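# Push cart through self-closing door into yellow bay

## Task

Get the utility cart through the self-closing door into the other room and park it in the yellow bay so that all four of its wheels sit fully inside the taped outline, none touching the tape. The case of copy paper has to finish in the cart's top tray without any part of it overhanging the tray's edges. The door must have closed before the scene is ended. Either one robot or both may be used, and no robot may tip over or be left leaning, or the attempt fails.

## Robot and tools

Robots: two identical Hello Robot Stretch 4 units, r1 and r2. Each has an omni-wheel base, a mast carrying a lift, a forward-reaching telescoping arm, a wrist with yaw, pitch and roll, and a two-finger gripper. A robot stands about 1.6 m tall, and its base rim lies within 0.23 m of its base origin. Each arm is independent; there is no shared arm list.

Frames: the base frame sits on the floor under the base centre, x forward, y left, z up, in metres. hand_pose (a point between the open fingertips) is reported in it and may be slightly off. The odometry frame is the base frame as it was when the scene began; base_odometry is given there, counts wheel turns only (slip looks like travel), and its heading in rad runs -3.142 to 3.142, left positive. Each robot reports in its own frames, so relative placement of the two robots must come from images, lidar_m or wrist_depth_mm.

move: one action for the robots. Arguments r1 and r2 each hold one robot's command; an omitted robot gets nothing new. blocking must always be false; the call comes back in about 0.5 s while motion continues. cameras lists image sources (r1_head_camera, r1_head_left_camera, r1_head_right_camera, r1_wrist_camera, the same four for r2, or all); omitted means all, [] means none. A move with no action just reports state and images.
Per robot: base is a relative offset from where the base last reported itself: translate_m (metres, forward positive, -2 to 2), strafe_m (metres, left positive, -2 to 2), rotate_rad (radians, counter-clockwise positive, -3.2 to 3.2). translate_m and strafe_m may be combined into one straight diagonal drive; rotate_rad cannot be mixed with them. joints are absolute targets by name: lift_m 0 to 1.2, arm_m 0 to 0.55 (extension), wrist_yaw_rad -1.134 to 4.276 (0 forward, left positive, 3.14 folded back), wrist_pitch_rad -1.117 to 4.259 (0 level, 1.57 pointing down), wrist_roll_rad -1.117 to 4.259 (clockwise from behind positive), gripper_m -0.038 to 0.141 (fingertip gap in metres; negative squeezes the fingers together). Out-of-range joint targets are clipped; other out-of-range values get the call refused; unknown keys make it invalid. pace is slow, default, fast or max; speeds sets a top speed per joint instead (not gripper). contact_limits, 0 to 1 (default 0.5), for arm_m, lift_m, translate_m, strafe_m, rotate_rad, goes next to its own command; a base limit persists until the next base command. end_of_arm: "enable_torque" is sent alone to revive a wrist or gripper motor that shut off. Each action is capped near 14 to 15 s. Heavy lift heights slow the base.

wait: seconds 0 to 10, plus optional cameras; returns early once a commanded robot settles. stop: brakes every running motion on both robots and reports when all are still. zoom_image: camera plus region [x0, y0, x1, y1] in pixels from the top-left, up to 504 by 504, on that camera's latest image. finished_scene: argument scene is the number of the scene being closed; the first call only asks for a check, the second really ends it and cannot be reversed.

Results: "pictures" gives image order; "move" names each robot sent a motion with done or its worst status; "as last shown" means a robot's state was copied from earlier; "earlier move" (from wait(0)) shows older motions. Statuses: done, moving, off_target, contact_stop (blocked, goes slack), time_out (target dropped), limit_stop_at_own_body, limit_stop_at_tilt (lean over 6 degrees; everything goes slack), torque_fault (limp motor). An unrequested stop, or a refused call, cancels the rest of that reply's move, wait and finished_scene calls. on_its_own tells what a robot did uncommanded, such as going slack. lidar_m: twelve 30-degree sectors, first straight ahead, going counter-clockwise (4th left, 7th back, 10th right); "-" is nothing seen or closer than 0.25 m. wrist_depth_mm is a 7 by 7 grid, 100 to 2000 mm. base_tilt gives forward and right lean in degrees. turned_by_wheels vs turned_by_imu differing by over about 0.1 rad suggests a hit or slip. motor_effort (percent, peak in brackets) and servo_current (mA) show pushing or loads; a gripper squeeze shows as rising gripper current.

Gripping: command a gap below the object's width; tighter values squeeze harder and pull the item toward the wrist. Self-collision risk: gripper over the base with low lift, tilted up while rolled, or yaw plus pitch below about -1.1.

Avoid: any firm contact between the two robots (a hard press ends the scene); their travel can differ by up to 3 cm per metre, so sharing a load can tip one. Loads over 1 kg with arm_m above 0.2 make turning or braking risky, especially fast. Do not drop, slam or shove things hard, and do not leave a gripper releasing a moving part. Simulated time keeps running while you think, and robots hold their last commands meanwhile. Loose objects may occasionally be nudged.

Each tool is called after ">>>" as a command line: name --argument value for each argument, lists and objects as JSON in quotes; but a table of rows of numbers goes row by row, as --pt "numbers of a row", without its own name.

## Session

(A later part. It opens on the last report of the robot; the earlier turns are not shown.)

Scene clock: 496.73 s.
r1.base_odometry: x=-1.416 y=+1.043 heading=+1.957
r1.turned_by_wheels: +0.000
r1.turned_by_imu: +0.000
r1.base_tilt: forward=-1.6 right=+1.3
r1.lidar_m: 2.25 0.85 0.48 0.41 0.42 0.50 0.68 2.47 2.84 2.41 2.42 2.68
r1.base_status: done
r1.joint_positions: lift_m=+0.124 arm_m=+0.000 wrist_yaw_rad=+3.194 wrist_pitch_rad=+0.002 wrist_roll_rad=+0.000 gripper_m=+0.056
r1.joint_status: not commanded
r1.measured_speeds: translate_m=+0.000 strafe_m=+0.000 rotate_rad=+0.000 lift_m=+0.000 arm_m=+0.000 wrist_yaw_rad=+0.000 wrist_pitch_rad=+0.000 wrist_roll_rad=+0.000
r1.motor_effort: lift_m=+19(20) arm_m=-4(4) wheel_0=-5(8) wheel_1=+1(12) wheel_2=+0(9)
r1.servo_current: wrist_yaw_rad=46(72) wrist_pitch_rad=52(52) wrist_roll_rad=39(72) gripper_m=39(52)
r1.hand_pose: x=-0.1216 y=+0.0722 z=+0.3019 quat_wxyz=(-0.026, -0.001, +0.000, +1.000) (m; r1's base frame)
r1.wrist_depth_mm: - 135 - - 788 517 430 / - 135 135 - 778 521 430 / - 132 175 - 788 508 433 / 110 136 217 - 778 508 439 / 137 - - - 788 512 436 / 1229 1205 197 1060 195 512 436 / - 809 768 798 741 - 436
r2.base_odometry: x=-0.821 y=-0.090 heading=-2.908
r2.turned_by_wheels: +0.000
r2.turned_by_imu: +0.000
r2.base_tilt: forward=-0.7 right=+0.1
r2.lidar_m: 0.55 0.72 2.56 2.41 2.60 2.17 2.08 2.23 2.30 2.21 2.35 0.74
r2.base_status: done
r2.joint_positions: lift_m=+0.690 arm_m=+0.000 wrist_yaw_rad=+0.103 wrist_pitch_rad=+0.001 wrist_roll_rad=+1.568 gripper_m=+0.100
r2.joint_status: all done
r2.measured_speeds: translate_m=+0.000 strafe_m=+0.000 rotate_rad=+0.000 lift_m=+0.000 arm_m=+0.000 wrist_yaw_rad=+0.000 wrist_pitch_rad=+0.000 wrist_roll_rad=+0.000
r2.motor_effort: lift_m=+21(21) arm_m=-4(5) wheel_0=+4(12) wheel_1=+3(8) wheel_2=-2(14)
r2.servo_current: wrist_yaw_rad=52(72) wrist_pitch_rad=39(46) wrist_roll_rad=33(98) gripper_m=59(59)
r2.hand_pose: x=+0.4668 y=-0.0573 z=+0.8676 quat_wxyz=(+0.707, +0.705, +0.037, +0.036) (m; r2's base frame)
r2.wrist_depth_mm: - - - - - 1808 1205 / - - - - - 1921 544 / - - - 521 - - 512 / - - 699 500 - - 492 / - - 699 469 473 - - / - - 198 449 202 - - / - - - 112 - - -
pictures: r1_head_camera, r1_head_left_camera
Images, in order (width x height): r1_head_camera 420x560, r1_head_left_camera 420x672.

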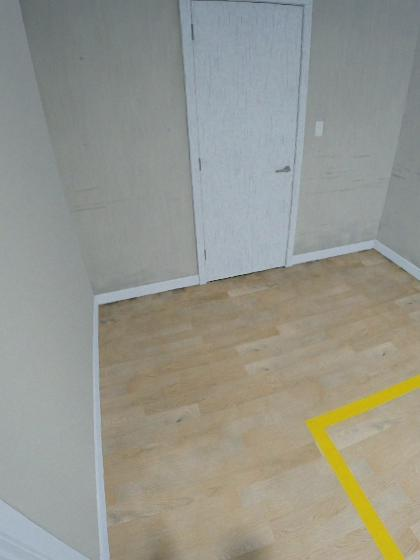

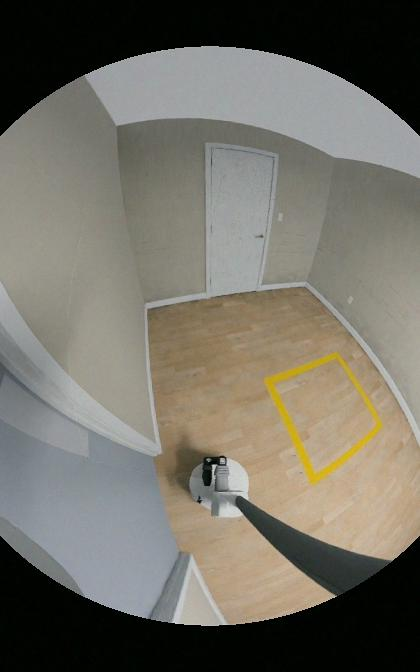

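>>> move --blocking false --cameras '[]' --r1 '{"base": {"translate_m": -0.089, "strafe_m": 0.339}, "pace": "slow", "contact_limits": {"translate_m": 0.5}}' --r2 '{"base": {"translate_m": 0.14, "strafe_m": -0.012}, "pace": "slow", "contact_limits": {"translate_m": 0.2}}'

>>> wait --seconds 5 --cameras '["r1_head_left_camera", "r2_head_camera", "r2_wrist_camera"]'

Scene clock: 563.93 s.
move: r1 moving; r2 moving
r1.base_odometry: x=-1.426 y=+1.035 heading=+1.957
r1.turned_by_wheels: +0.000
r1.turned_by_imu: +0.000
r1.base_tilt: forward=-1.6 right=+1.2
r1.lidar_m: 2.26 0.79 0.45 0.38 0.40 0.45 0.67 2.50 2.79 2.44 2.40 2.68
r1.base_status: translate_m moving; strafe_m moving
r1.joint_positions: lift_m=+0.124 arm_m=+0.000 wrist_yaw_rad=+3.194 wrist_pitch_rad=+0.002 wrist_roll_rad=+0.000 gripper_m=+0.056
r1.joint_status: not commanded
r1.measured_speeds: translate_m=-0.013 strafe_m=+0.049 rotate_rad=-0.001 lift_m=+0.000 arm_m=+0.000 wrist_yaw_rad=+0.000 wrist_pitch_rad=+0.000 wrist_roll_rad=+0.000
r1.motor_effort: lift_m=+20(20) arm_m=-4(4) wheel_0=-8(8) wheel_1=+5(8) wheel_2=+1(3)
r1.servo_current: wrist_yaw_rad=46(52) wrist_pitch_rad=46(46) wrist_roll_rad=72(72) gripper_m=39(46)
r1.contact_limits: translate_m 0.5
r1.hand_pose: x=-0.1216 y=+0.0722 z=+0.3019 quat_wxyz=(-0.026, -0.001, +0.000, +1.000) (m; r1's base frame)
r1.wrist_depth_mm: - 135 - - 778 504 418 / - 135 135 - 778 508 421 / - 132 175 - 788 512 424 / 110 136 216 - 788 512 424 / 137 - - - 788 517 427 / 1229 1229 197 1098 195 517 427 / - 809 759 809 778 - 424
r2.base_odometry: x=-0.833 y=-0.092 heading=-2.908
r2.turned_by_wheels: +0.000
r2.turned_by_imu: +0.001
r2.base_tilt: forward=-0.7 right=+0.1
r2.lidar_m: 0.53 0.69 2.53 2.43 2.59 2.21 2.11 2.23 2.31 2.23 2.36 0.73
r2.base_status: translate_m moving; strafe_m moving
r2.joint_positions: lift_m=+0.690 arm_m=+0.000 wrist_yaw_rad=+0.103 wrist_pitch_rad=+0.001 wrist_roll_rad=+1.568 gripper_m=+0.100
r2.joint_status: not commanded
r2.measured_speeds: translate_m=+0.049 strafe_m=-0.005 rotate_rad=+0.001 lift_m=+0.000 arm_m=+0.000 wrist_yaw_rad=+0.000 wrist_pitch_rad=+0.000 wrist_roll_rad=+0.000
r2.motor_effort: lift_m=+21(21) arm_m=-4(4) wheel_0=+6(11) wheel_1=+5(6) wheel_2=-9(10)
r2.servo_current: wrist_yaw_rad=65(65) wrist_pitch_rad=39(46) wrist_roll_rad=52(59) gripper_m=52(52)
r2.contact_limits: translate_m 0.2
r2.hand_pose: x=+0.4668 y=-0.0573 z=+0.8676 quat_wxyz=(+0.707, +0.705, +0.037, +0.036) (m; r2's base frame)
r2.wrist_depth_mm: - - - - - 1808 1281 / - - - - - 1921 535 / - - - 517 - - 504 / - - 699 492 1118 - - / - - 691 462 462 - - / - - 198 439 201 - - / - - - 112 - 449 -
pictures: none
No camera images: "cameras" was empty.

Scene clock: 566.13 s.
earlier move: r1 moving; r2 done
r1.base_odometry: x=-1.594 y=+0.909 heading=+1.957
r1.turned_by_wheels: +0.000
r1.turned_by_imu: +0.001
r1.base_tilt: forward=-1.6 right=+1.3
r1.lidar_m: 2.21 0.34 0.27 0.25 0.25 0.25 0.45 2.50 2.84 2.64 2.62 2.67
r1.base_status: translate_m moving; strafe_m moving
r1.joint_positions: lift_m=+0.124 arm_m=+0.000 wrist_yaw_rad=+3.194 wrist_pitch_rad=+0.002 wrist_roll_rad=+0.000 gripper_m=+0.056
r1.joint_status: not commanded
r1.measured_speeds: translate_m=-0.025 strafe_m=+0.096 rotate_rad=+0.006 lift_m=+0.000 arm_m=+0.000 wrist_yaw_rad=+0.000 wrist_pitch_rad=+0.000 wrist_roll_rad=+0.000
r1.motor_effort: lift_m=+19(20) arm_m=-4(4) wheel_0=-5(10) wheel_1=+4(8) wheel_2=+2(5)
r1.servo_current: wrist_yaw_rad=26(59) wrist_pitch_rad=46(46) wrist_roll_rad=39(72) gripper_m=39(46)
r1.contact_limits: translate_m 0.5
r1.hand_pose: x=-0.1216 y=+0.0722 z=+0.3019 quat_wxyz=(-0.026, -0.001, +0.000, +1.000) (m; r1's base frame)
r1.wrist_depth_mm: - 135 723 512 357 250 205 / - 135 146 517 359 252 206 / - 132 174 521 364 254 208 / 110 136 206 732 368 256 209 / 137 - - 732 368 256 209 / 1205 1229 195 535 199 257 209 / - 809 741 156 351 236 209
r2.base_odometry: x=-0.960 y=-0.111 heading=-2.908
r2.turned_by_wheels: +0.000
r2.turned_by_imu: +0.000
r2.base_tilt: forward=-0.7 right=+0.1
r2.lidar_m: 0.42 0.44 2.56 2.44 2.57 2.32 2.24 2.34 2.31 2.20 2.36 0.57
r2.base_status: done
r2.joint_positions: lift_m=+0.690 arm_m=+0.000 wrist_yaw_rad=+0.103 wrist_pitch_rad=+0.001 wrist_roll_rad=+1.568 gripper_m=+0.100
r2.joint_status: not commanded
r2.measured_speeds: translate_m=+0.000 strafe_m=+0.000 rotate_rad=+0.000 lift_m=+0.000 arm_m=+0.000 wrist_yaw_rad=+0.000 wrist_pitch_rad=+0.000 wrist_roll_rad=+0.000
r2.motor_effort: lift_m=+21(21) arm_m=-4(5) wheel_0=+5(11) wheel_1=+5(7) wheel_2=-7(11)
r2.servo_current: wrist_yaw_rad=46(65) wrist_pitch_rad=39(46) wrist_roll_rad=59(59) gripper_m=52(59)
r2.contact_limits: translate_m 0.2
r2.hand_pose: x=+0.4668 y=-0.0573 z=+0.8676 quat_wxyz=(+0.707, +0.705, +0.037, +0.036) (m; r2's base frame)
r2.wrist_depth_mm: - - - - - 1808 1205 / - - - 402 402 1808 - / - - - 384 - - - / - - - 370 366 - - / - - 564 559 347 - - / - - 198 278 200 - - / - - 554 112 - - -
wait: 2.20 of 5 s (r2 has come to rest)
pictures: r1_head_left_camera, r2_head_camera, r2_wrist_camera
Images, in order (width x height): r1_head_left_camera 420x672, r2_head_camera 420x560, r2_wrist_camera 616x392.

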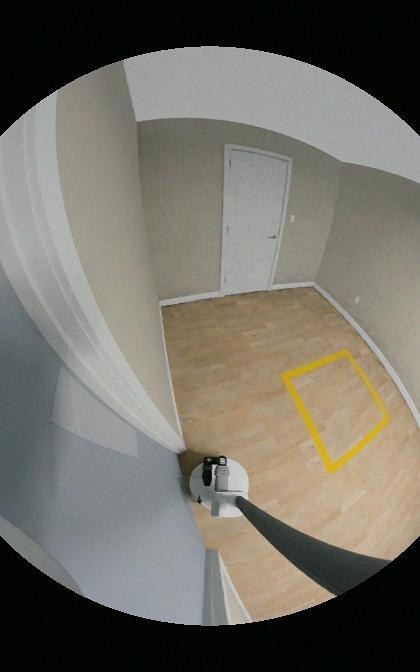

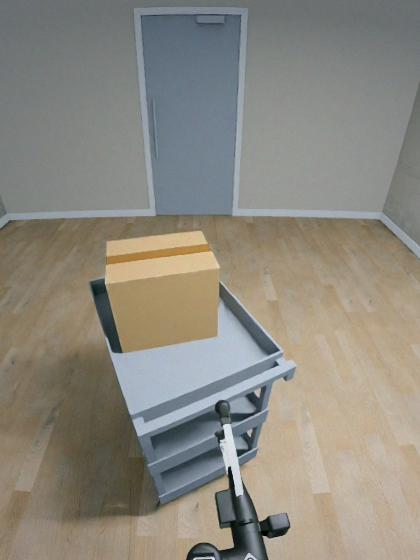

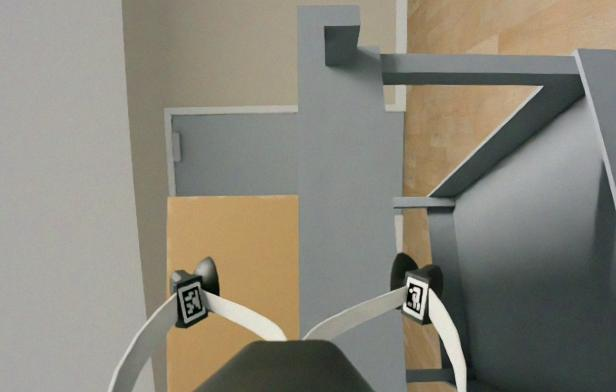

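>>> move --blocking false --cameras '[]' --r2 '{"base": {"translate_m": 0.125}, "pace": "slow", "contact_limits": {"translate_m": 0.2}}'

>>> wait --seconds 3 --cameras '["r1_head_left_camera", "r2_head_camera", "r2_wrist_camera"]'

Scene clock: 584.03 s.
earlier move: r1 done
move: r2 moving
r1.base_odometry: x=-1.696 y=+0.833 heading=+1.958
r1.turned_by_wheels: +0.001
r1.turned_by_imu: +0.001
r1.base_tilt: forward=-1.6 right=+1.3
r1.lidar_m: 2.25 0.28 0.27 0.25 - 0.25 0.29 0.56 2.81 2.77 2.74 2.62
r1.base_status: done
r1.joint_positions: lift_m=+0.124 arm_m=+0.000 wrist_yaw_rad=+3.194 wrist_pitch_rad=+0.002 wrist_roll_rad=+0.000 gripper_m=+0.056
r1.joint_status: not commanded
r1.measured_speeds: translate_m=+0.000 strafe_m=+0.000 rotate_rad=+0.000 lift_m=+0.000 arm_m=+0.000 wrist_yaw_rad=+0.000 wrist_pitch_rad=+0.000 wrist_roll_rad=+0.000
r1.motor_effort: lift_m=+19(20) arm_m=-4(4) wheel_0=-15(15) wheel_1=+16(16) wheel_2=+9(9)
r1.servo_current: wrist_yaw_rad=59(59) wrist_pitch_rad=39(46) wrist_roll_rad=52(59) gripper_m=39(46)
r1.contact_limits: translate_m 0.5
r1.hand_pose: x=-0.1216 y=+0.0722 z=+0.3019 quat_wxyz=(-0.026, -0.001, +0.000, +1.000) (m; r1's base frame)
r1.wrist_depth_mm: - 135 266 397 273 208 176 / - 135 143 399 274 208 177 / - 134 177 402 277 210 178 / 109 136 216 404 278 211 179 / 137 - 707 410 279 219 179 / 1229 1229 195 410 202 213 179 / - 809 291 167 281 205 180
r2.base_odometry: x=-0.972 y=-0.114 heading=-2.908
r2.turned_by_wheels: +0.000
r2.turned_by_imu: +0.001
r2.base_tilt: forward=-0.7 right=+0.1
r2.lidar_m: 0.43 0.41 2.56 2.43 2.56 2.32 2.26 2.37 2.33 2.23 2.36 0.56
r2.base_status: translate_m moving
r2.joint_positions: lift_m=+0.690 arm_m=+0.000 wrist_yaw_rad=+0.103 wrist_pitch_rad=+0.001 wrist_roll_rad=+1.568 gripper_m=+0.100
r2.joint_status: not commanded
r2.measured_speeds: translate_m=+0.048 strafe_m=+0.000 rotate_rad=-0.002 lift_m=+0.000 arm_m=+0.000 wrist_yaw_rad=+0.000 wrist_pitch_rad=+0.000 wrist_roll_rad=+0.000
r2.motor_effort: lift_m=+21(21) arm_m=-4(4) wheel_0=+3(8) wheel_1=+5(8) wheel_2=-10(10)
r2.servo_current: wrist_yaw_rad=52(59) wrist_pitch_rad=39(46) wrist_roll_rad=46(59) gripper_m=52(59)
r2.contact_limits: translate_m 0.2
r2.hand_pose: x=+0.4668 y=-0.0573 z=+0.8676 quat_wxyz=(+0.707, +0.705, +0.037, +0.036) (m; r2's base frame)
r2.wrist_depth_mm: - - - - - 1808 1205 / - - - 394 389 1756 - / - - - 373 375 - - / - - - 554 353 - - / - - 544 549 338 - - / - - 198 267 200 - - / - - 539 112 - - -
pictures: none
No camera images: "cameras" was empty.

Scene clock: 586.07 s.
earlier move: r2 done
r1.base_odometry: x=-1.696 y=+0.833 heading=+1.958
r1.turned_by_wheels: +0.000
r1.turned_by_imu: +0.000
r1.base_tilt: forward=-1.7 right=+1.3
r1.lidar_m: 2.24 0.29 0.27 0.25 - 0.25 0.29 0.58 2.84 2.77 2.74 2.62
r1.base_status: done
r1.joint_positions: lift_m=+0.124 arm_m=+0.000 wrist_yaw_rad=+3.194 wrist_pitch_rad=+0.002 wrist_roll_rad=+0.000 gripper_m=+0.056
r1.joint_status: not commanded
r1.measured_speeds: translate_m=+0.000 strafe_m=+0.000 rotate_rad=+0.000 lift_m=+0.000 arm_m=+0.000 wrist_yaw_rad=+0.000 wrist_pitch_rad=+0.000 wrist_roll_rad=+0.000
r1.motor_effort: lift_m=+19(20) arm_m=-4(4) wheel_0=-15(15) wheel_1=+16(17) wheel_2=+9(9)
r1.servo_current: wrist_yaw_rad=59(65) wrist_pitch_rad=46(52) wrist_roll_rad=46(65) gripper_m=39(52)
r1.contact_limits: translate_m 0.5
r1.hand_pose: x=-0.1216 y=+0.0722 z=+0.3019 quat_wxyz=(-0.026, -0.001, +0.000, +1.000) (m; r1's base frame)
r1.wrist_depth_mm: - 135 266 397 273 208 177 / - 135 143 399 274 209 177 / - 134 177 399 277 211 178 / 109 136 216 407 278 211 179 / 137 - 699 410 281 220 180 / 1229 1229 195 410 202 212 180 / - 809 291 167 282 206 179
r2.base_odometry: x=-1.081 y=-0.139 heading=-2.908
r2.turned_by_wheels: +0.000
r2.turned_by_imu: +0.000
r2.base_tilt: forward=-0.7 right=+0.1
r2.lidar_m: 0.33 0.31 2.53 2.42 2.54 2.46 2.38 2.48 2.28 2.20 2.36 0.46
r2.base_status: done
r2.joint_positions: lift_m=+0.690 arm_m=+0.000 wrist_yaw_rad=+0.098 wrist_pitch_rad=+0.001 wrist_roll_rad=+1.568 gripper_m=+0.100
r2.joint_status: not commanded
r2.measured_speeds: translate_m=+0.000 strafe_m=+0.000 rotate_rad=+0.000 lift_m=+0.000 arm_m=+0.000 wrist_yaw_rad=+0.000 wrist_pitch_rad=+0.000 wrist_roll_rad=+0.000
r2.motor_effort: lift_m=+21(21) arm_m=+4(4) wheel_0=+4(9) wheel_1=+5(8) wheel_2=-10(12)
r2.servo_current: wrist_yaw_rad=52(59) wrist_pitch_rad=39(46) wrist_roll_rad=33(59) gripper_m=52(59)
r2.contact_limits: translate_m 0.2
r2.hand_pose: x=+0.4665 y=-0.0587 z=+0.8676 quat_wxyz=(+0.707, +0.705, +0.035, +0.034) (m; r2's base frame)
r2.wrist_depth_mm: - - - 277 314 1430 1078 / - - - 229 298 1537 1182 / - - - 215 278 1808 - / - - - 203 263 - - / - - 459 193 251 - - / - - 198 182 234 - - / - - 445 112 230 - -
wait: 2.03 of 3 s (r2 has come to rest)
pictures: r1_head_left_camera, r2_head_camera, r2_wrist_camera
Images, in order (width x height): r1_head_left_camera 420x672, r2_head_camera 420x560, r2_wrist_camera 616x392.

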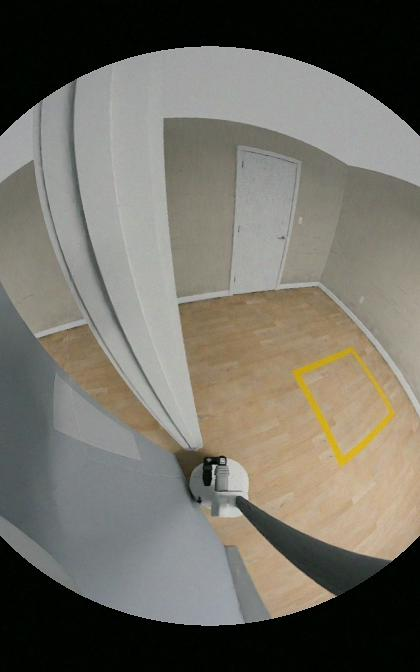

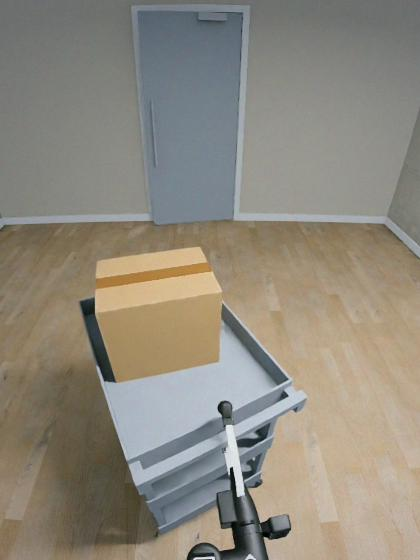

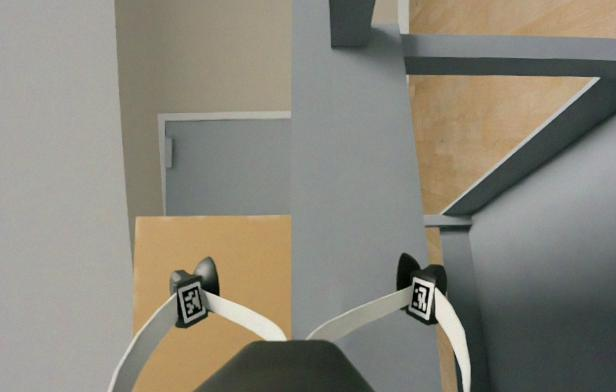

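>>> move --blocking false --cameras '[]' --r1 '{"base": {"translate_m": -0.27, "strafe_m": 0.606}, "pace": "slow", "contact_limits": {"translate_m": 0.5}}' --r2 '{"joints": {"gripper_m": 0.0}}'

>>> wait --seconds 3 --cameras '["r2_head_camera", "r2_wrist_camera"]'

Scene clock: 644.70 s.
move: r1 moving; r2 moving
r1.base_odometry: x=-1.704 y=+0.824 heading=+1.959
r1.turned_by_wheels: +0.001
r1.turned_by_imu: +0.001
r1.base_tilt: forward=-1.6 right=+1.3
r1.lidar_m: 2.23 0.29 0.30 0.25 - 0.25 0.29 0.59 2.84 2.79 2.75 2.64
r1.base_status: translate_m moving; strafe_m moving
r1.joint_positions: lift_m=+0.124 arm_m=+0.000 wrist_yaw_rad=+3.194 wrist_pitch_rad=+0.002 wrist_roll_rad=+0.000 gripper_m=+0.056
r1.joint_status: not commanded
r1.measured_speeds: translate_m=-0.020 strafe_m=+0.046 rotate_rad=-0.003 lift_m=+0.000 arm_m=+0.000 wrist_yaw_rad=+0.000 wrist_pitch_rad=+0.000 wrist_roll_rad=+0.000
r1.motor_effort: lift_m=+20(20) arm_m=-4(4) wheel_0=-21(23) wheel_1=+25(25) wheel_2=+12(14)
r1.servo_current: wrist_yaw_rad=33(85) wrist_pitch_rad=52(52) wrist_roll_rad=46(72) gripper_m=39(52)
r1.contact_limits: translate_m 0.5
r1.hand_pose: x=-0.1216 y=+0.0722 z=+0.3019 quat_wxyz=(-0.026, -0.001, +0.000, +1.000) (m; r1's base frame)
r1.wrist_depth_mm: - 135 267 389 272 208 177 / - 135 143 392 273 209 178 / - 134 177 392 274 211 179 / 109 135 217 399 277 211 180 / 137 - 699 402 278 220 181 / 1229 1229 195 402 202 212 180 / - 809 185 167 281 206 181
r2.base_odometry: x=-1.081 y=-0.139 heading=-2.908
r2.turned_by_wheels: +0.000
r2.turned_by_imu: +0.000
r2.base_tilt: forward=-0.7 right=+0.1
r2.lidar_m: 0.34 0.33 2.55 2.42 2.57 2.45 2.36 2.49 2.33 2.23 2.35 0.44
r2.base_status: not commanded
r2.joint_positions: lift_m=+0.690 arm_m=+0.000 wrist_yaw_rad=+0.098 wrist_pitch_rad=+0.002 wrist_roll_rad=+1.568 gripper_m=+0.083
r2.joint_status: gripper_m moving
r2.measured_speeds: translate_m=+0.000 strafe_m=+0.000 rotate_rad=+0.000 lift_m=+0.000 arm_m=+0.000 wrist_yaw_rad=+0.000 wrist_pitch_rad=+0.013 wrist_roll_rad=+0.000
r2.motor_effort: lift_m=+21(21) arm_m=+4(4) wheel_0=+4(5) wheel_1=+5(5) wheel_2=-10(11)
r2.servo_current: wrist_yaw_rad=39(59) wrist_pitch_rad=39(46) wrist_roll_rad=39(52) gripper_m=143(143)
r2.contact_limits: translate_m 0.2
r2.hand_pose: x=+0.4665 y=-0.0587 z=+0.8674 quat_wxyz=(+0.707, +0.705, +0.035, +0.034) (m; r2's base frame)
r2.wrist_depth_mm: - - - 287 315 1430 1078 / - - - 287 298 1537 1138 / - - - 273 282 1863 - / - - - 204 265 - - / - 462 459 194 251 - - / - 455 195 183 198 - - / - 445 445 112 230 - -
pictures: none
No camera images: "cameras" was empty.

Scene clock: 646.00 s.
earlier move: r1 moving; r2 done
r1.base_odometry: x=-1.786 y=+0.739 heading=+1.958
r1.turned_by_wheels: +0.000
r1.turned_by_imu: +0.000
r1.base_tilt: forward=-1.5 right=+1.3
r1.lidar_m: 0.30 0.31 0.35 0.25 - 0.25 0.25 0.50 2.84 2.89 2.89 2.68
r1.base_status: translate_m moving; strafe_m moving
r1.joint_positions: lift_m=+0.124 arm_m=+0.000 wrist_yaw_rad=+3.194 wrist_pitch_rad=+0.002 wrist_roll_rad=+0.000 gripper_m=+0.056
r1.joint_status: not commanded
r1.measured_speeds: translate_m=-0.041 strafe_m=+0.092 rotate_rad=+0.002 lift_m=+0.000 arm_m=+0.000 wrist_yaw_rad=+0.000 wrist_pitch_rad=+0.000 wrist_roll_rad=+0.000
r1.motor_effort: lift_m=+20(20) arm_m=-4(4) wheel_0=-20(25) wheel_1=+15(25) wheel_2=+13(14)
r1.servo_current: wrist_yaw_rad=65(85) wrist_pitch_rad=33(52) wrist_roll_rad=65(72) gripper_m=46(52)
r1.contact_limits: translate_m 0.5
r1.hand_pose: x=-0.1216 y=+0.0722 z=+0.3019 quat_wxyz=(-0.026, -0.001, +0.000, +1.000) (m; r1's base frame)
r1.wrist_depth_mm: - 135 392 330 259 213 189 / - 135 146 332 262 214 190 / - 134 176 334 263 216 190 / 109 136 241 336 264 216 191 / 137 647 466 338 257 217 191 / 1229 654 193 340 202 218 192 / - 647 407 156 267 206 192
r2.base_odometry: x=-1.081 y=-0.139 heading=-2.908
r2.turned_by_wheels: +0.000
r2.turned_by_imu: +0.001
r2.base_tilt: forward=-0.6 right=+0.1
r2.lidar_m: 0.32 0.34 2.53 2.43 2.57 2.47 2.37 2.50 2.31 2.22 2.34 0.47
r2.base_status: not commanded
r2.joint_positions: lift_m=+0.690 arm_m=+0.000 wrist_yaw_rad=+0.097 wrist_pitch_rad=+0.003 wrist_roll_rad=+1.569 gripper_m=+0.001
r2.joint_status: all done
r2.measured_speeds: translate_m=+0.000 strafe_m=+0.000 rotate_rad=+0.000 lift_m=+0.000 arm_m=+0.000 wrist_yaw_rad=+0.000 wrist_pitch_rad=+0.000 wrist_roll_rad=+0.000
r2.motor_effort: lift_m=+21(21) arm_m=+4(4) wheel_0=+4(5) wheel_1=+4(5) wheel_2=-4(11)
r2.servo_current: wrist_yaw_rad=59(65) wrist_pitch_rad=39(46) wrist_roll_rad=39(59) gripper_m=98(169)
r2.contact_limits: translate_m 0.2
r2.hand_pose: x=+0.4664 y=-0.0591 z=+0.8672 quat_wxyz=(+0.707, +0.705, +0.035, +0.033) (m; r2's base frame)
r2.wrist_depth_mm: - - - 290 306 310 1078 / - - - 281 289 1618 1182 / - - - 265 271 1921 - / - - - 256 256 - - / - 455 455 188 245 - - / - 452 190 178 186 - - / - - - 112 227 - -
wait: 1.30 of 3 s (r2 has come to rest)
pictures: r2_head_camera, r2_wrist_camera
Images, in order (width x height): r2_head_camera 420x560, r2_wrist_camera 616x392.

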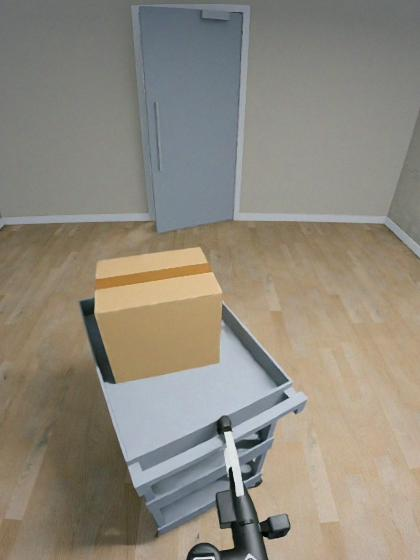

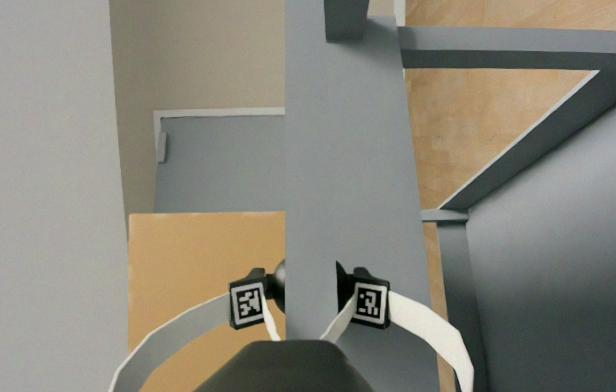

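>>> move --blocking false --cameras '[]' --r2 '{"base": {"translate_m": 0.30, "strafe_m": 0.12}, "pace": "slow", "contact_limits": {"translate_m": 0.4}}'

>>> wait --seconds 4 --cameras '["r1_head_left_camera", "r2_head_camera"]'

Scene clock: 660.33 s.
earlier move: r1 done
move: r2 moving
r1.base_odometry: x=-2.155 y=+0.354 heading=+1.958
r1.turned_by_wheels: +0.000
r1.turned_by_imu: +0.318
r1.base_tilt: forward=-1.6 right=+1.3
r1.lidar_m: 1.53 2.54 3.44 0.39 0.25 - - 0.25 0.44 3.31 3.46 0.64
r1.base_status: done
r1.joint_positions: lift_m=+0.124 arm_m=+0.000 wrist_yaw_rad=+3.194 wrist_pitch_rad=+0.002 wrist_roll_rad=+0.000 gripper_m=+0.056
r1.joint_status: not commanded
r1.measured_speeds: translate_m=+0.000 strafe_m=+0.000 rotate_rad=+0.000 lift_m=+0.000 arm_m=+0.000 wrist_yaw_rad=+0.000 wrist_pitch_rad=+0.000 wrist_roll_rad=+0.000
r1.motor_effort: lift_m=+19(20) arm_m=-3(4) wheel_0=-10(10) wheel_1=+5(6) wheel_2=+11(11)
r1.servo_current: wrist_yaw_rad=46(59) wrist_pitch_rad=39(46) wrist_roll_rad=39(65) gripper_m=39(46)
r1.contact_limits: translate_m 0.5
r1.hand_pose: x=-0.1216 y=+0.0722 z=+0.3019 quat_wxyz=(-0.026, -0.001, +0.000, +1.000) (m; r1's base frame)
r1.wrist_depth_mm: - 135 315 300 281 263 250 / - 135 156 301 281 262 250 / - 132 172 301 282 263 252 / 110 136 249 301 282 264 250 / 373 351 327 303 283 264 251 / 382 357 199 304 199 266 253 / 382 357 322 156 283 260 253
r2.base_odometry: x=-1.092 y=-0.147 heading=-2.908
r2.turned_by_wheels: +0.000
r2.turned_by_imu: +0.001
r2.base_tilt: forward=-0.8 right=+0.1
r2.lidar_m: 0.33 0.33 2.53 2.45 2.56 2.49 2.37 2.50 2.31 2.23 2.34 0.45
r2.base_status: translate_m moving; strafe_m moving
r2.joint_positions: lift_m=+0.690 arm_m=+0.000 wrist_yaw_rad=+0.096 wrist_pitch_rad=+0.003 wrist_roll_rad=+1.569 gripper_m=+0.001
r2.joint_status: not commanded
r2.measured_speeds: translate_m=+0.048 strafe_m=+0.019 rotate_rad=+0.001 lift_m=+0.000 arm_m=+0.000 wrist_yaw_rad=-0.021 wrist_pitch_rad=+0.000 wrist_roll_rad=+0.000
r2.motor_effort: lift_m=+21(21) arm_m=+4(4) wheel_0=+5(7) wheel_1=+7(9) wheel_2=-18(18)
r2.servo_current: wrist_yaw_rad=39(52) wrist_pitch_rad=39(46) wrist_roll_rad=46(52) gripper_m=59(104)
r2.contact_limits: translate_m 0.4
r2.hand_pose: x=+0.4663 y=-0.0595 z=+0.8672 quat_wxyz=(+0.707, +0.705, +0.035, +0.033) (m; r2's base frame)
r2.wrist_depth_mm: - - - 285 303 1430 1118 / - - - 218 285 1661 1205 / - - - 206 268 1808 - / - - - 194 255 - - / - 452 452 182 241 - - / - 445 190 172 186 - - / - - 430 112 220 - -
pictures: none
No camera images: "cameras" was empty.

Scene clock: 664.27 s.
earlier move: r2 done
r1.base_odometry: x=-2.155 y=+0.354 heading=+1.958
r1.turned_by_wheels: +0.000
r1.turned_by_imu: +0.000
r1.base_tilt: forward=-1.6 right=+1.3
r1.lidar_m: 1.51 2.52 1.92 0.41 0.25 - - 0.25 0.40 3.31 3.47 0.63
r1.base_status: done
r1.joint_positions: lift_m=+0.124 arm_m=+0.000 wrist_yaw_rad=+3.194 wrist_pitch_rad=+0.002 wrist_roll_rad=+0.000 gripper_m=+0.056
r1.joint_status: not commanded
r1.measured_speeds: translate_m=+0.000 strafe_m=+0.000 rotate_rad=+0.000 lift_m=+0.000 arm_m=+0.000 wrist_yaw_rad=+0.000 wrist_pitch_rad=+0.000 wrist_roll_rad=+0.000
r1.motor_effort: lift_m=+19(20) arm_m=-4(4) wheel_0=-9(10) wheel_1=+6(6) wheel_2=+11(11)
r1.servo_current: wrist_yaw_rad=33(72) wrist_pitch_rad=46(52) wrist_roll_rad=52(65) gripper_m=39(52)
r1.contact_limits: translate_m 0.5
r1.hand_pose: x=-0.1216 y=+0.0722 z=+0.3019 quat_wxyz=(-0.026, -0.001, +0.000, +1.000) (m; r1's base frame)
r1.wrist_depth_mm: - 135 315 300 279 262 250 / - 135 156 301 281 263 251 / - 132 172 301 281 264 251 / 110 136 249 303 282 264 250 / 373 351 327 304 283 265 250 / 382 355 198 304 199 266 253 / 382 357 322 156 282 260 254
r2.base_odometry: x=-1.345 y=-0.326 heading=-2.908
r2.turned_by_wheels: +0.001
r2.turned_by_imu: +0.001
r2.base_tilt: forward=-0.7 right=+0.1
r2.lidar_m: 0.25 0.26 2.43 2.32 2.45 2.75 2.65 2.80 2.44 2.36 2.50 0.47
r2.base_status: done
r2.joint_positions: lift_m=+0.690 arm_m=+0.000 wrist_yaw_rad=+0.099 wrist_pitch_rad=+0.003 wrist_roll_rad=+1.569 gripper_m=+0.001
r2.joint_status: not commanded
r2.measured_speeds: translate_m=+0.000 strafe_m=+0.000 rotate_rad=+0.000 lift_m=+0.000 arm_m=+0.000 wrist_yaw_rad=+0.000 wrist_pitch_rad=+0.000 wrist_roll_rad=+0.000
r2.motor_effort: lift_m=+21(21) arm_m=+4(4) wheel_0=+5(9) wheel_1=+6(9) wheel_2=-6(20)
r2.servo_current: wrist_yaw_rad=46(78) wrist_pitch_rad=39(46) wrist_roll_rad=46(59) gripper_m=59(104)
r2.contact_limits: translate_m 0.4
r2.hand_pose: x=+0.4665 y=-0.0586 z=+0.8672 quat_wxyz=(+0.707, +0.705, +0.036, +0.034) (m; r2's base frame)
r2.wrist_depth_mm: - - - 304 - 1756 1205 / - - - 314 351 351 355 / - - - 293 312 1808 1255 / - - - 212 276 1921 - / - - - 191 251 - - / - 449 190 170 189 - - / - - 421 112 212 - -
wait: 3.93 of 4 s (r2 has come to rest)
pictures: r1_head_left_camera, r2_head_camera
Images, in order (width x height): r1_head_left_camera 420x672, r2_head_camera 420x560.

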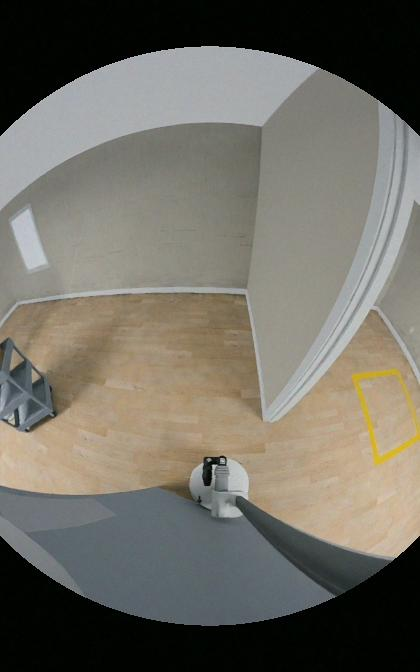

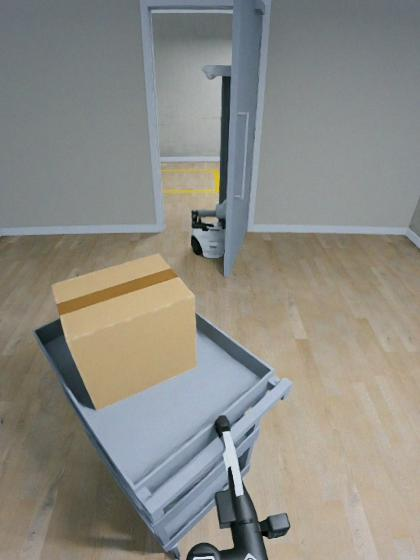

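>>> move --blocking false --cameras '["r1_head_camera", "r1_head_right_camera"]' --r2 '{"base": {"translate_m": -0.12, "strafe_m": 0.27}, "pace": "slow", "contact_limits": {"translate_m": 0.4}}'

>>> wait --seconds 4 --cameras '["r2_head_camera"]'

Scene clock: 727.50 s.
move: r2 moving
r1.base_odometry: x=-2.155 y=+0.354 heading=+1.958
r1.turned_by_wheels: +0.000
r1.turned_by_imu: +0.000
r1.base_tilt: forward=-1.6 right=+1.3
r1.lidar_m: 1.47 2.54 1.90 0.41 0.25 - - 0.25 0.44 3.32 3.46 0.63
r1.base_status: not commanded
r1.joint_positions: lift_m=+0.124 arm_m=+0.000 wrist_yaw_rad=+3.194 wrist_pitch_rad=+0.002 wrist_roll_rad=+0.000 gripper_m=+0.056
r1.joint_status: not commanded
r1.measured_speeds: translate_m=+0.000 strafe_m=+0.000 rotate_rad=+0.000 lift_m=+0.000 arm_m=+0.000 wrist_yaw_rad=+0.000 wrist_pitch_rad=+0.000 wrist_roll_rad=+0.000
r1.motor_effort: lift_m=+20(20) arm_m=-4(4) wheel_0=-9(10) wheel_1=+6(6) wheel_2=+11(11)
r1.servo_current: wrist_yaw_rad=39(65) wrist_pitch_rad=46(46) wrist_roll_rad=46(65) gripper_m=46(46)
r1.contact_limits: translate_m 0.5
r1.hand_pose: x=-0.1216 y=+0.0722 z=+0.3019 quat_wxyz=(-0.026, -0.001, +0.000, +1.000) (m; r1's base frame)
r1.wrist_depth_mm: - 135 317 300 281 263 250 / - 135 156 300 281 264 251 / - 131 172 300 281 264 251 / 110 136 248 303 282 265 250 / 375 351 327 303 282 264 250 / 382 355 199 304 198 266 253 / 384 357 322 156 282 262 254
r2.base_odometry: x=-1.338 y=-0.335 heading=-2.907
r2.turned_by_wheels: +0.000
r2.turned_by_imu: +0.001
r2.base_tilt: forward=-0.7 right=+0.1
r2.lidar_m: 0.29 0.28 2.39 2.30 2.45 2.72 2.66 2.81 2.44 2.37 2.51 0.50
r2.base_status: translate_m moving; strafe_m moving
r2.joint_positions: lift_m=+0.690 arm_m=+0.000 wrist_yaw_rad=+0.099 wrist_pitch_rad=+0.003 wrist_roll_rad=+1.569 gripper_m=+0.001
r2.joint_status: not commanded
r2.measured_speeds: translate_m=-0.020 strafe_m=+0.043 rotate_rad=-0.003 lift_m=+0.000 arm_m=+0.000 wrist_yaw_rad=+0.000 wrist_pitch_rad=+0.000 wrist_roll_rad=+0.000
r2.motor_effort: lift_m=+21(21) arm_m=+4(4) wheel_0=-9(10) wheel_1=+7(9) wheel_2=+8(9)
r2.servo_current: wrist_yaw_rad=39(52) wrist_pitch_rad=39(46) wrist_roll_rad=46(52) gripper_m=65(65)
r2.contact_limits: translate_m 0.4
r2.hand_pose: x=+0.4665 y=-0.0586 z=+0.8672 quat_wxyz=(+0.707, +0.705, +0.036, +0.034) (m; r2's base frame)
r2.wrist_depth_mm: - - - 304 - 1756 1182 / - - - 271 355 355 357 / - - - 296 312 1808 1281 / - - - 212 276 1983 - / - - - 192 250 - - / - 449 190 172 189 - - / - - 413 112 211 - -
pictures: r1_head_camera, r1_head_right_camera
Images, in order (width x height): r1_head_camera 420x560, r1_head_right_camera 420x672.

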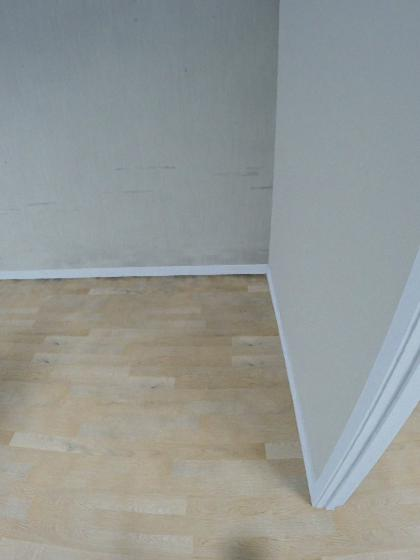

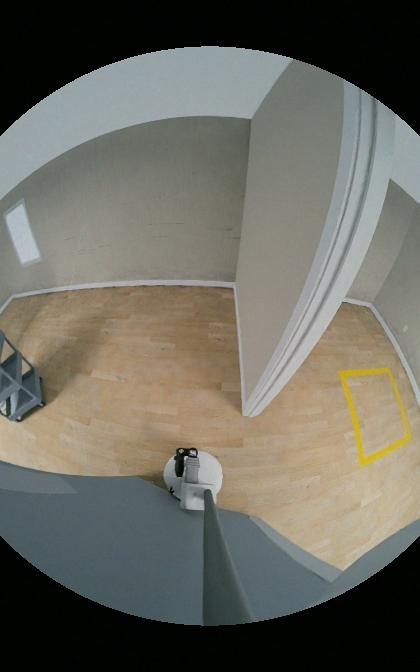

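Scene clock: 731.23 s.
earlier move: r2 done
r1.base_odometry: x=-2.155 y=+0.354 heading=+1.958
r1.turned_by_wheels: +0.000
r1.turned_by_imu: +0.000
r1.base_tilt: forward=-1.6 right=+1.3
r1.lidar_m: 1.54 2.51 1.84 0.40 0.25 - - 0.25 0.45 3.31 3.45 0.62
r1.base_status: not commanded
r1.joint_positions: lift_m=+0.124 arm_m=+0.000 wrist_yaw_rad=+3.194 wrist_pitch_rad=+0.002 wrist_roll_rad=+0.000 gripper_m=+0.056
r1.joint_status: not commanded
r1.measured_speeds: translate_m=+0.000 strafe_m=+0.000 rotate_rad=+0.000 lift_m=+0.000 arm_m=+0.000 wrist_yaw_rad=+0.000 wrist_pitch_rad=+0.000 wrist_roll_rad=+0.000
r1.motor_effort: lift_m=+20(20) arm_m=-4(4) wheel_0=-9(10) wheel_1=+6(6) wheel_2=+11(11)
r1.servo_current: wrist_yaw_rad=59(72) wrist_pitch_rad=46(52) wrist_roll_rad=52(72) gripper_m=33(52)
r1.contact_limits: translate_m 0.5
r1.hand_pose: x=-0.1216 y=+0.0722 z=+0.3019 quat_wxyz=(-0.026, -0.001, +0.000, +1.000) (m; r1's base frame)
r1.wrist_depth_mm: - 135 315 300 279 262 250 / - 135 157 301 281 262 250 / - 131 172 301 282 264 252 / 110 136 248 301 282 264 250 / 373 351 327 303 283 265 251 / 382 355 199 304 198 266 253 / 384 359 322 156 281 262 253
r2.base_odometry: x=-1.166 y=-0.560 heading=-2.907
r2.turned_by_wheels: +0.001
r2.turned_by_imu: +0.000
r2.base_tilt: forward=-0.7 right=+0.0
r2.lidar_m: 0.37 0.35 2.13 2.07 2.16 2.64 2.53 2.66 2.68 2.62 2.75 0.46
r2.base_status: done
r2.joint_positions: lift_m=+0.690 arm_m=+0.000 wrist_yaw_rad=+0.099 wrist_pitch_rad=+0.003 wrist_roll_rad=+1.569 gripper_m=+0.001
r2.joint_status: not commanded
r2.measured_speeds: translate_m=+0.000 strafe_m=+0.000 rotate_rad=+0.000 lift_m=+0.000 arm_m=+0.000 wrist_yaw_rad=+0.000 wrist_pitch_rad=+0.000 wrist_roll_rad=+0.000
r2.motor_effort: lift_m=+21(21) arm_m=+4(4) wheel_0=-4(16) wheel_1=+2(9) wheel_2=+9(11)
r2.servo_current: wrist_yaw_rad=46(65) wrist_pitch_rad=39(52) wrist_roll_rad=46(59) gripper_m=65(72)
r2.contact_limits: translate_m 0.4
r2.hand_pose: x=+0.4665 y=-0.0585 z=+0.8672 quat_wxyz=(+0.707, +0.705, +0.036, +0.034) (m; r2's base frame)
r2.wrist_depth_mm: - - - 272 276 303 303 / - - - 265 268 1756 1281 / - - - 198 260 - - / - - 455 193 251 - - / - - 459 186 246 - - / - - 189 180 188 - - / - - 459 112 231 - -
wait: 3.73 of 4 s (r2 has come to rest)
pictures: r2_head_camera
Images, in order (width x height): r2_head_camera 420x560.

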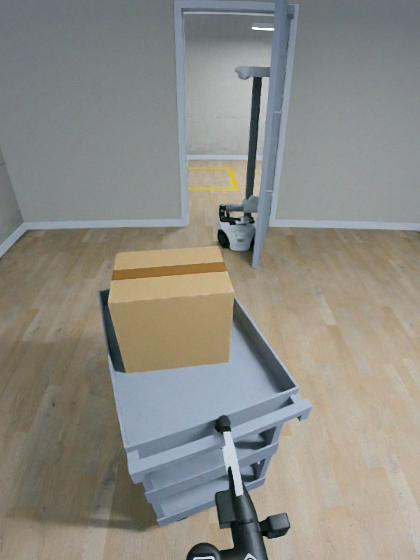

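>>> move --blocking false --cameras '[]' --r1 '{"base": {"translate_m": -0.18, "strafe_m": 0.295}, "pace": "slow", "contact_limits": {"translate_m": 0.5}}' --r2 '{"base": {"translate_m": 0.20, "strafe_m": 0.42}, "pace": "slow", "contact_limits": {"translate_m": 0.4}}'

>>> wait --seconds 4 --cameras '["r1_head_camera", "r2_head_camera"]'

>>> wait --seconds 4 --cameras '["r1_head_left_camera", "r2_head_camera"]'

Scene clock: 776.43 s.
move: r1 moving; r2 moving
r1.base_odometry: x=-2.162 y=+0.345 heading=+1.959
r1.turned_by_wheels: +0.001
r1.turned_by_imu: +0.001
r1.base_tilt: forward=-1.6 right=+1.3
r1.lidar_m: 1.56 2.54 1.83 0.39 0.25 - - 0.25 0.42 3.33 3.47 0.63
r1.base_status: translate_m moving; strafe_m moving
r1.joint_positions: lift_m=+0.124 arm_m=+0.000 wrist_yaw_rad=+3.194 wrist_pitch_rad=+0.002 wrist_roll_rad=+0.000 gripper_m=+0.056
r1.joint_status: not commanded
r1.measured_speeds: translate_m=-0.025 strafe_m=+0.041 rotate_rad=+0.001 lift_m=+0.000 arm_m=+0.000 wrist_yaw_rad=+0.000 wrist_pitch_rad=+0.000 wrist_roll_rad=+0.000
r1.motor_effort: lift_m=+20(20) arm_m=-4(4) wheel_0=-17(17) wheel_1=+10(10) wheel_2=+18(19)
r1.servo_current: wrist_yaw_rad=33(65) wrist_pitch_rad=39(52) wrist_roll_rad=46(59) gripper_m=39(46)
r1.contact_limits: translate_m 0.5
r1.hand_pose: x=-0.1216 y=+0.0722 z=+0.3019 quat_wxyz=(-0.026, -0.001, +0.000, +1.000) (m; r1's base frame)
r1.wrist_depth_mm: - 135 317 301 281 265 251 / - 135 157 301 283 265 253 / - 132 172 303 283 266 254 / 110 136 248 303 285 267 254 / 370 351 327 304 286 268 254 / 377 353 198 304 199 268 257 / 379 355 320 156 287 264 257
r2.base_odometry: x=-1.168 y=-0.572 heading=-2.908
r2.turned_by_wheels: -0.001
r2.turned_by_imu: -0.001
r2.base_tilt: forward=-0.7 right=+0.1
r2.lidar_m: 0.34 0.33 2.13 2.04 2.12 2.65 2.55 2.68 2.72 2.63 2.78 0.45
r2.base_status: translate_m moving; strafe_m moving
r2.joint_positions: lift_m=+0.690 arm_m=+0.000 wrist_yaw_rad=+0.097 wrist_pitch_rad=+0.003 wrist_roll_rad=+1.569 gripper_m=+0.001
r2.joint_status: not commanded
r2.measured_speeds: translate_m=+0.021 strafe_m=+0.045 rotate_rad=-0.004 lift_m=+0.000 arm_m=+0.000 wrist_yaw_rad=-0.025 wrist_pitch_rad=+0.000 wrist_roll_rad=+0.000
r2.motor_effort: lift_m=+21(21) arm_m=+4(4) wheel_0=-11(11) wheel_1=+8(9) wheel_2=-10(10)
r2.servo_current: wrist_yaw_rad=46(46) wrist_pitch_rad=39(46) wrist_roll_rad=39(59) gripper_m=59(72)
r2.contact_limits: translate_m 0.4
r2.hand_pose: x=+0.4664 y=-0.0590 z=+0.8672 quat_wxyz=(+0.707, +0.705, +0.035, +0.034) (m; r2's base frame)
r2.wrist_depth_mm: - - - 272 282 303 301 / - - - 265 270 1756 1255 / - - - 199 259 1921 - / - - 459 192 250 - - / - - 459 186 243 - - / - - 188 179 189 - - / - - 455 112 229 - -
pictures: none
No camera images: "cameras" was empty.

Scene clock: 780.43 s.
earlier move: r1 moving; r2 moving
r1.base_odometry: x=-2.359 y=+0.077 heading=+1.959
r1.turned_by_wheels: -0.001
r1.turned_by_imu: +0.000
r1.base_tilt: forward=-1.6 right=+1.3
r1.lidar_m: 2.61 2.71 1.49 5.11 0.30 0.25 - 0.25 0.27 0.66 0.96 0.96
r1.base_status: translate_m moving; strafe_m moving
r1.joint_positions: lift_m=+0.124 arm_m=+0.000 wrist_yaw_rad=+3.194 wrist_pitch_rad=+0.002 wrist_roll_rad=+0.000 gripper_m=+0.056
r1.joint_status: not commanded
r1.measured_speeds: translate_m=+0.000 strafe_m=+0.000 rotate_rad=+0.000 lift_m=+0.000 arm_m=+0.000 wrist_yaw_rad=+0.000 wrist_pitch_rad=+0.000 wrist_roll_rad=+0.000
r1.motor_effort: lift_m=+20(20) arm_m=-4(4) wheel_0=-7(17) wheel_1=+2(12) wheel_2=+7(19)
r1.servo_current: wrist_yaw_rad=39(65) wrist_pitch_rad=46(59) wrist_roll_rad=39(72) gripper_m=46(46)
r1.contact_limits: translate_m 0.5
r1.hand_pose: x=-0.1216 y=+0.0722 z=+0.3019 quat_wxyz=(-0.026, -0.001, +0.000, +1.000) (m; r1's base frame)
r1.wrist_depth_mm: - 135 322 324 329 332 - / - 135 157 325 329 332 - / - 132 172 325 330 332 - / 110 135 249 325 330 334 - / 314 319 322 327 330 336 - / 317 320 197 327 199 336 1118 / 317 319 324 156 332 - 820
r2.base_odometry: x=-1.249 y=-0.952 heading=-2.908
r2.turned_by_wheels: +0.000
r2.turned_by_imu: +0.001
r2.base_tilt: forward=-0.6 right=+0.1
r2.lidar_m: 0.36 0.37 1.77 1.68 1.76 2.56 2.70 2.85 3.09 2.98 3.15 0.44
r2.base_status: translate_m moving; strafe_m moving
r2.joint_positions: lift_m=+0.690 arm_m=+0.000 wrist_yaw_rad=+0.096 wrist_pitch_rad=+0.003 wrist_roll_rad=+1.569 gripper_m=+0.001
r2.joint_status: not commanded
r2.measured_speeds: translate_m=+0.044 strafe_m=+0.091 rotate_rad=+0.000 lift_m=+0.000 arm_m=+0.000 wrist_yaw_rad=+0.000 wrist_pitch_rad=+0.000 wrist_roll_rad=+0.000
r2.motor_effort: lift_m=+21(21) arm_m=+4(4) wheel_0=-5(14) wheel_1=+7(9) wheel_2=-10(18)
r2.servo_current: wrist_yaw_rad=65(78) wrist_pitch_rad=33(46) wrist_roll_rad=59(59) gripper_m=72(72)
r2.contact_limits: translate_m 0.4
r2.hand_pose: x=+0.4663 y=-0.0593 z=+0.8672 quat_wxyz=(+0.707, +0.705, +0.035, +0.033) (m; r2's base frame)
r2.wrist_depth_mm: - - - 183 245 1661 1182 / - - - 182 242 1756 - / - - - 180 241 - - / - 452 442 179 238 - - / - - 455 178 236 - - / - - 190 176 189 - - / - - 480 112 232 - -
wait: 4.00 s; no rest
pictures: r1_head_camera, r2_head_camera
Images, in order (width x height): r1_head_camera 420x560, r2_head_camera 420x560.

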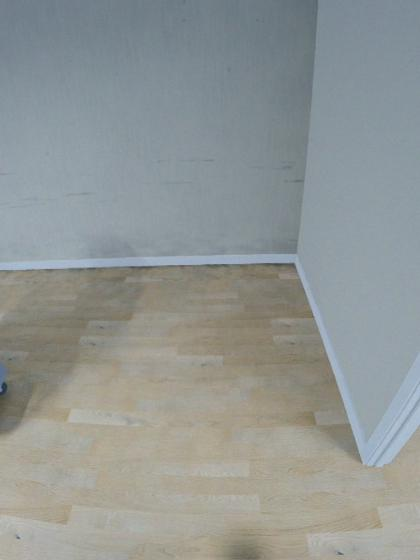

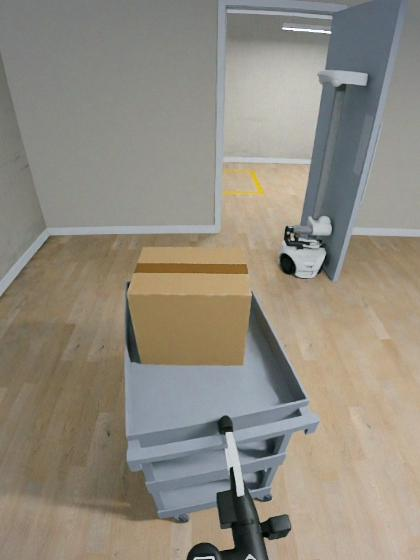

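Scene clock: 780.67 s.
earlier move: r1 done; r2 moving
r1.base_odometry: x=-2.359 y=+0.077 heading=+1.959
r1.turned_by_wheels: +0.000
r1.turned_by_imu: +0.000
r1.base_tilt: forward=-1.6 right=+1.3
r1.lidar_m: 2.58 2.70 1.48 5.11 0.29 0.25 - 0.25 0.27 0.66 0.99 0.94
r1.base_status: done
r1.joint_positions: lift_m=+0.124 arm_m=+0.000 wrist_yaw_rad=+3.194 wrist_pitch_rad=+0.002 wrist_roll_rad=+0.000 gripper_m=+0.056
r1.joint_status: not commanded
r1.measured_speeds: translate_m=+0.000 strafe_m=+0.000 rotate_rad=+0.000 lift_m=+0.000 arm_m=+0.000 wrist_yaw_rad=+0.000 wrist_pitch_rad=+0.000 wrist_roll_rad=+0.000
r1.motor_effort: lift_m=+20(20) arm_m=-4(4) wheel_0=-6(17) wheel_1=+2(12) wheel_2=+8(19)
r1.servo_current: wrist_yaw_rad=59(65) wrist_pitch_rad=46(59) wrist_roll_rad=52(72) gripper_m=46(46)
r1.contact_limits: translate_m 0.5
r1.hand_pose: x=-0.1216 y=+0.0722 z=+0.3019 quat_wxyz=(-0.026, -0.001, +0.000, +1.000) (m; r1's base frame)
r1.wrist_depth_mm: - 135 320 324 329 332 - / - 135 156 325 330 332 - / - 132 173 325 329 332 - / 110 136 248 327 330 336 - / 314 319 322 327 332 334 - / 317 319 196 327 198 334 1138 / 317 319 322 156 332 - 809
r2.base_odometry: x=-1.254 y=-0.974 heading=-2.908
r2.turned_by_wheels: +0.000
r2.turned_by_imu: +0.000
r2.base_tilt: forward=-0.7 right=+0.1
r2.lidar_m: 0.36 0.38 1.75 1.68 1.74 2.50 2.73 2.82 3.10 3.01 3.15 0.43
r2.base_status: translate_m moving; strafe_m moving
r2.joint_positions: lift_m=+0.690 arm_m=+0.000 wrist_yaw_rad=+0.096 wrist_pitch_rad=+0.003 wrist_roll_rad=+1.569 gripper_m=+0.001
r2.joint_status: not commanded
r2.measured_speeds: translate_m=+0.041 strafe_m=+0.085 rotate_rad=-0.005 lift_m=+0.000 arm_m=+0.000 wrist_yaw_rad=+0.000 wrist_pitch_rad=+0.000 wrist_roll_rad=+0.000
r2.motor_effort: lift_m=+21(21) arm_m=+4(4) wheel_0=-6(14) wheel_1=+5(9) wheel_2=-11(18)
r2.servo_current: wrist_yaw_rad=52(78) wrist_pitch_rad=46(46) wrist_roll_rad=52(59) gripper_m=72(72)
r2.contact_limits: translate_m 0.4
r2.hand_pose: x=+0.4663 y=-0.0593 z=+0.8672 quat_wxyz=(+0.707, +0.705, +0.035, +0.033) (m; r2's base frame)
r2.wrist_depth_mm: - - - 182 244 1618 1229 / - - - 181 240 1863 - / - - - 180 240 - - / - 452 449 178 238 - - / - - 462 177 237 - - / - - 190 176 189 - - / - - 484 112 234 - -
wait: 0.23 of 4 s (r1 has come to rest)
pictures: r1_head_left_camera, r2_head_camera
Images, in order (width x height): r1_head_left_camera 420x672, r2_head_camera 420x560.

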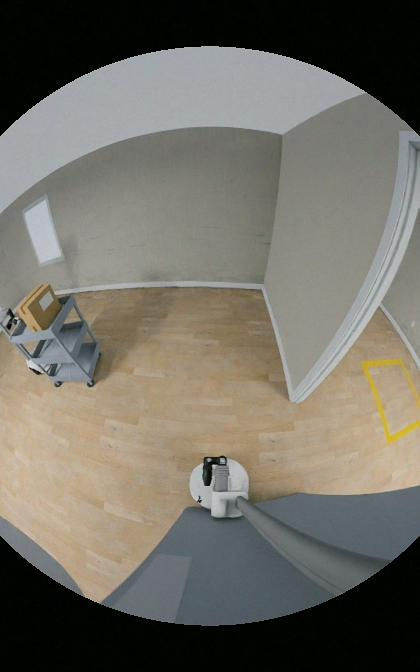

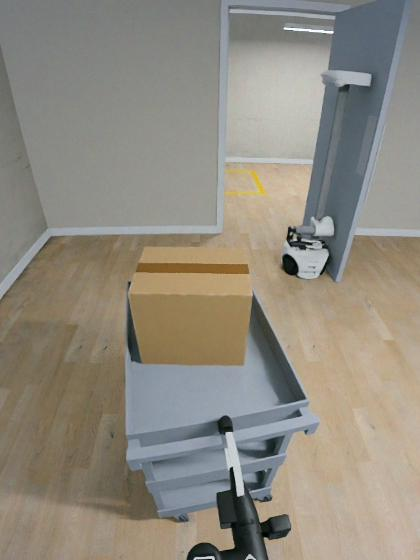

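>>> wait --seconds 0 --cameras '["r2_head_camera"]'

Scene clock: 811.90 s.
earlier move: r2 done
r1.base_odometry: x=-2.359 y=+0.077 heading=+1.959
r1.turned_by_wheels: +0.000
r1.turned_by_imu: +0.000
r1.base_tilt: forward=-1.6 right=+1.3
r1.lidar_m: 2.59 2.72 1.46 5.12 0.30 0.25 - 0.25 0.28 0.61 0.97 0.97
r1.base_status: done
r1.joint_positions: lift_m=+0.124 arm_m=+0.000 wrist_yaw_rad=+3.194 wrist_pitch_rad=+0.002 wrist_roll_rad=+0.000 gripper_m=+0.056
r1.joint_status: not commanded
r1.measured_speeds: translate_m=+0.000 strafe_m=+0.000 rotate_rad=+0.000 lift_m=+0.000 arm_m=+0.000 wrist_yaw_rad=+0.000 wrist_pitch_rad=+0.000 wrist_roll_rad=+0.000
r1.motor_effort: lift_m=+19(20) arm_m=-3(4) wheel_0=-5(17) wheel_1=+2(12) wheel_2=+8(19)
r1.servo_current: wrist_yaw_rad=52(65) wrist_pitch_rad=46(59) wrist_roll_rad=52(72) gripper_m=46(46)
r1.contact_limits: translate_m 0.5
r1.hand_pose: x=-0.1216 y=+0.0722 z=+0.3019 quat_wxyz=(-0.026, -0.001, +0.000, +1.000) (m; r1's base frame)
r1.wrist_depth_mm: - 135 320 324 329 334 - / - 135 157 324 329 332 - / - 132 172 327 330 334 - / 110 135 249 327 329 334 - / 314 319 322 325 330 336 - / 315 319 196 327 199 336 1118 / 317 317 324 156 330 - 798
r2.base_odometry: x=-1.263 y=-1.015 heading=-2.907
r2.turned_by_wheels: +0.001
r2.turned_by_imu: +0.001
r2.base_tilt: forward=-0.7 right=+0.0
r2.lidar_m: 0.36 0.37 1.70 1.64 1.69 2.43 2.72 2.87 3.13 3.03 3.20 0.45
r2.base_status: done
r2.joint_positions: lift_m=+0.690 arm_m=+0.000 wrist_yaw_rad=+0.096 wrist_pitch_rad=+0.003 wrist_roll_rad=+1.569 gripper_m=+0.001
r2.joint_status: not commanded
r2.measured_speeds: translate_m=+0.000 strafe_m=+0.000 rotate_rad=+0.000 lift_m=+0.000 arm_m=+0.000 wrist_yaw_rad=+0.000 wrist_pitch_rad=+0.000 wrist_roll_rad=+0.000
r2.motor_effort: lift_m=+21(21) arm_m=+4(4) wheel_0=-2(14) wheel_1=+5(9) wheel_2=-7(18)
r2.servo_current: wrist_yaw_rad=39(78) wrist_pitch_rad=46(52) wrist_roll_rad=46(59) gripper_m=78(78)
r2.contact_limits: translate_m 0.4
r2.hand_pose: x=+0.4663 y=-0.0593 z=+0.8672 quat_wxyz=(+0.707, +0.705, +0.035, +0.033) (m; r2's base frame)
r2.wrist_depth_mm: - - - 179 241 1618 1205 / - - - 178 239 1756 - / - - - 178 237 - - / - 452 442 177 237 - - / - - 462 176 236 - - / - - 190 176 190 - - / - - 484 112 235 - -
pictures: r2_head_camera
Images, in order (width x height): r2_head_camera 420x560.

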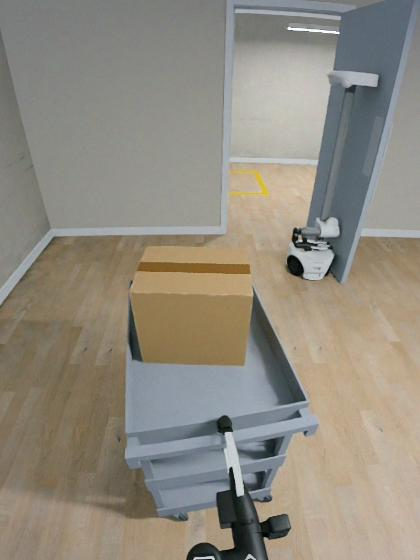

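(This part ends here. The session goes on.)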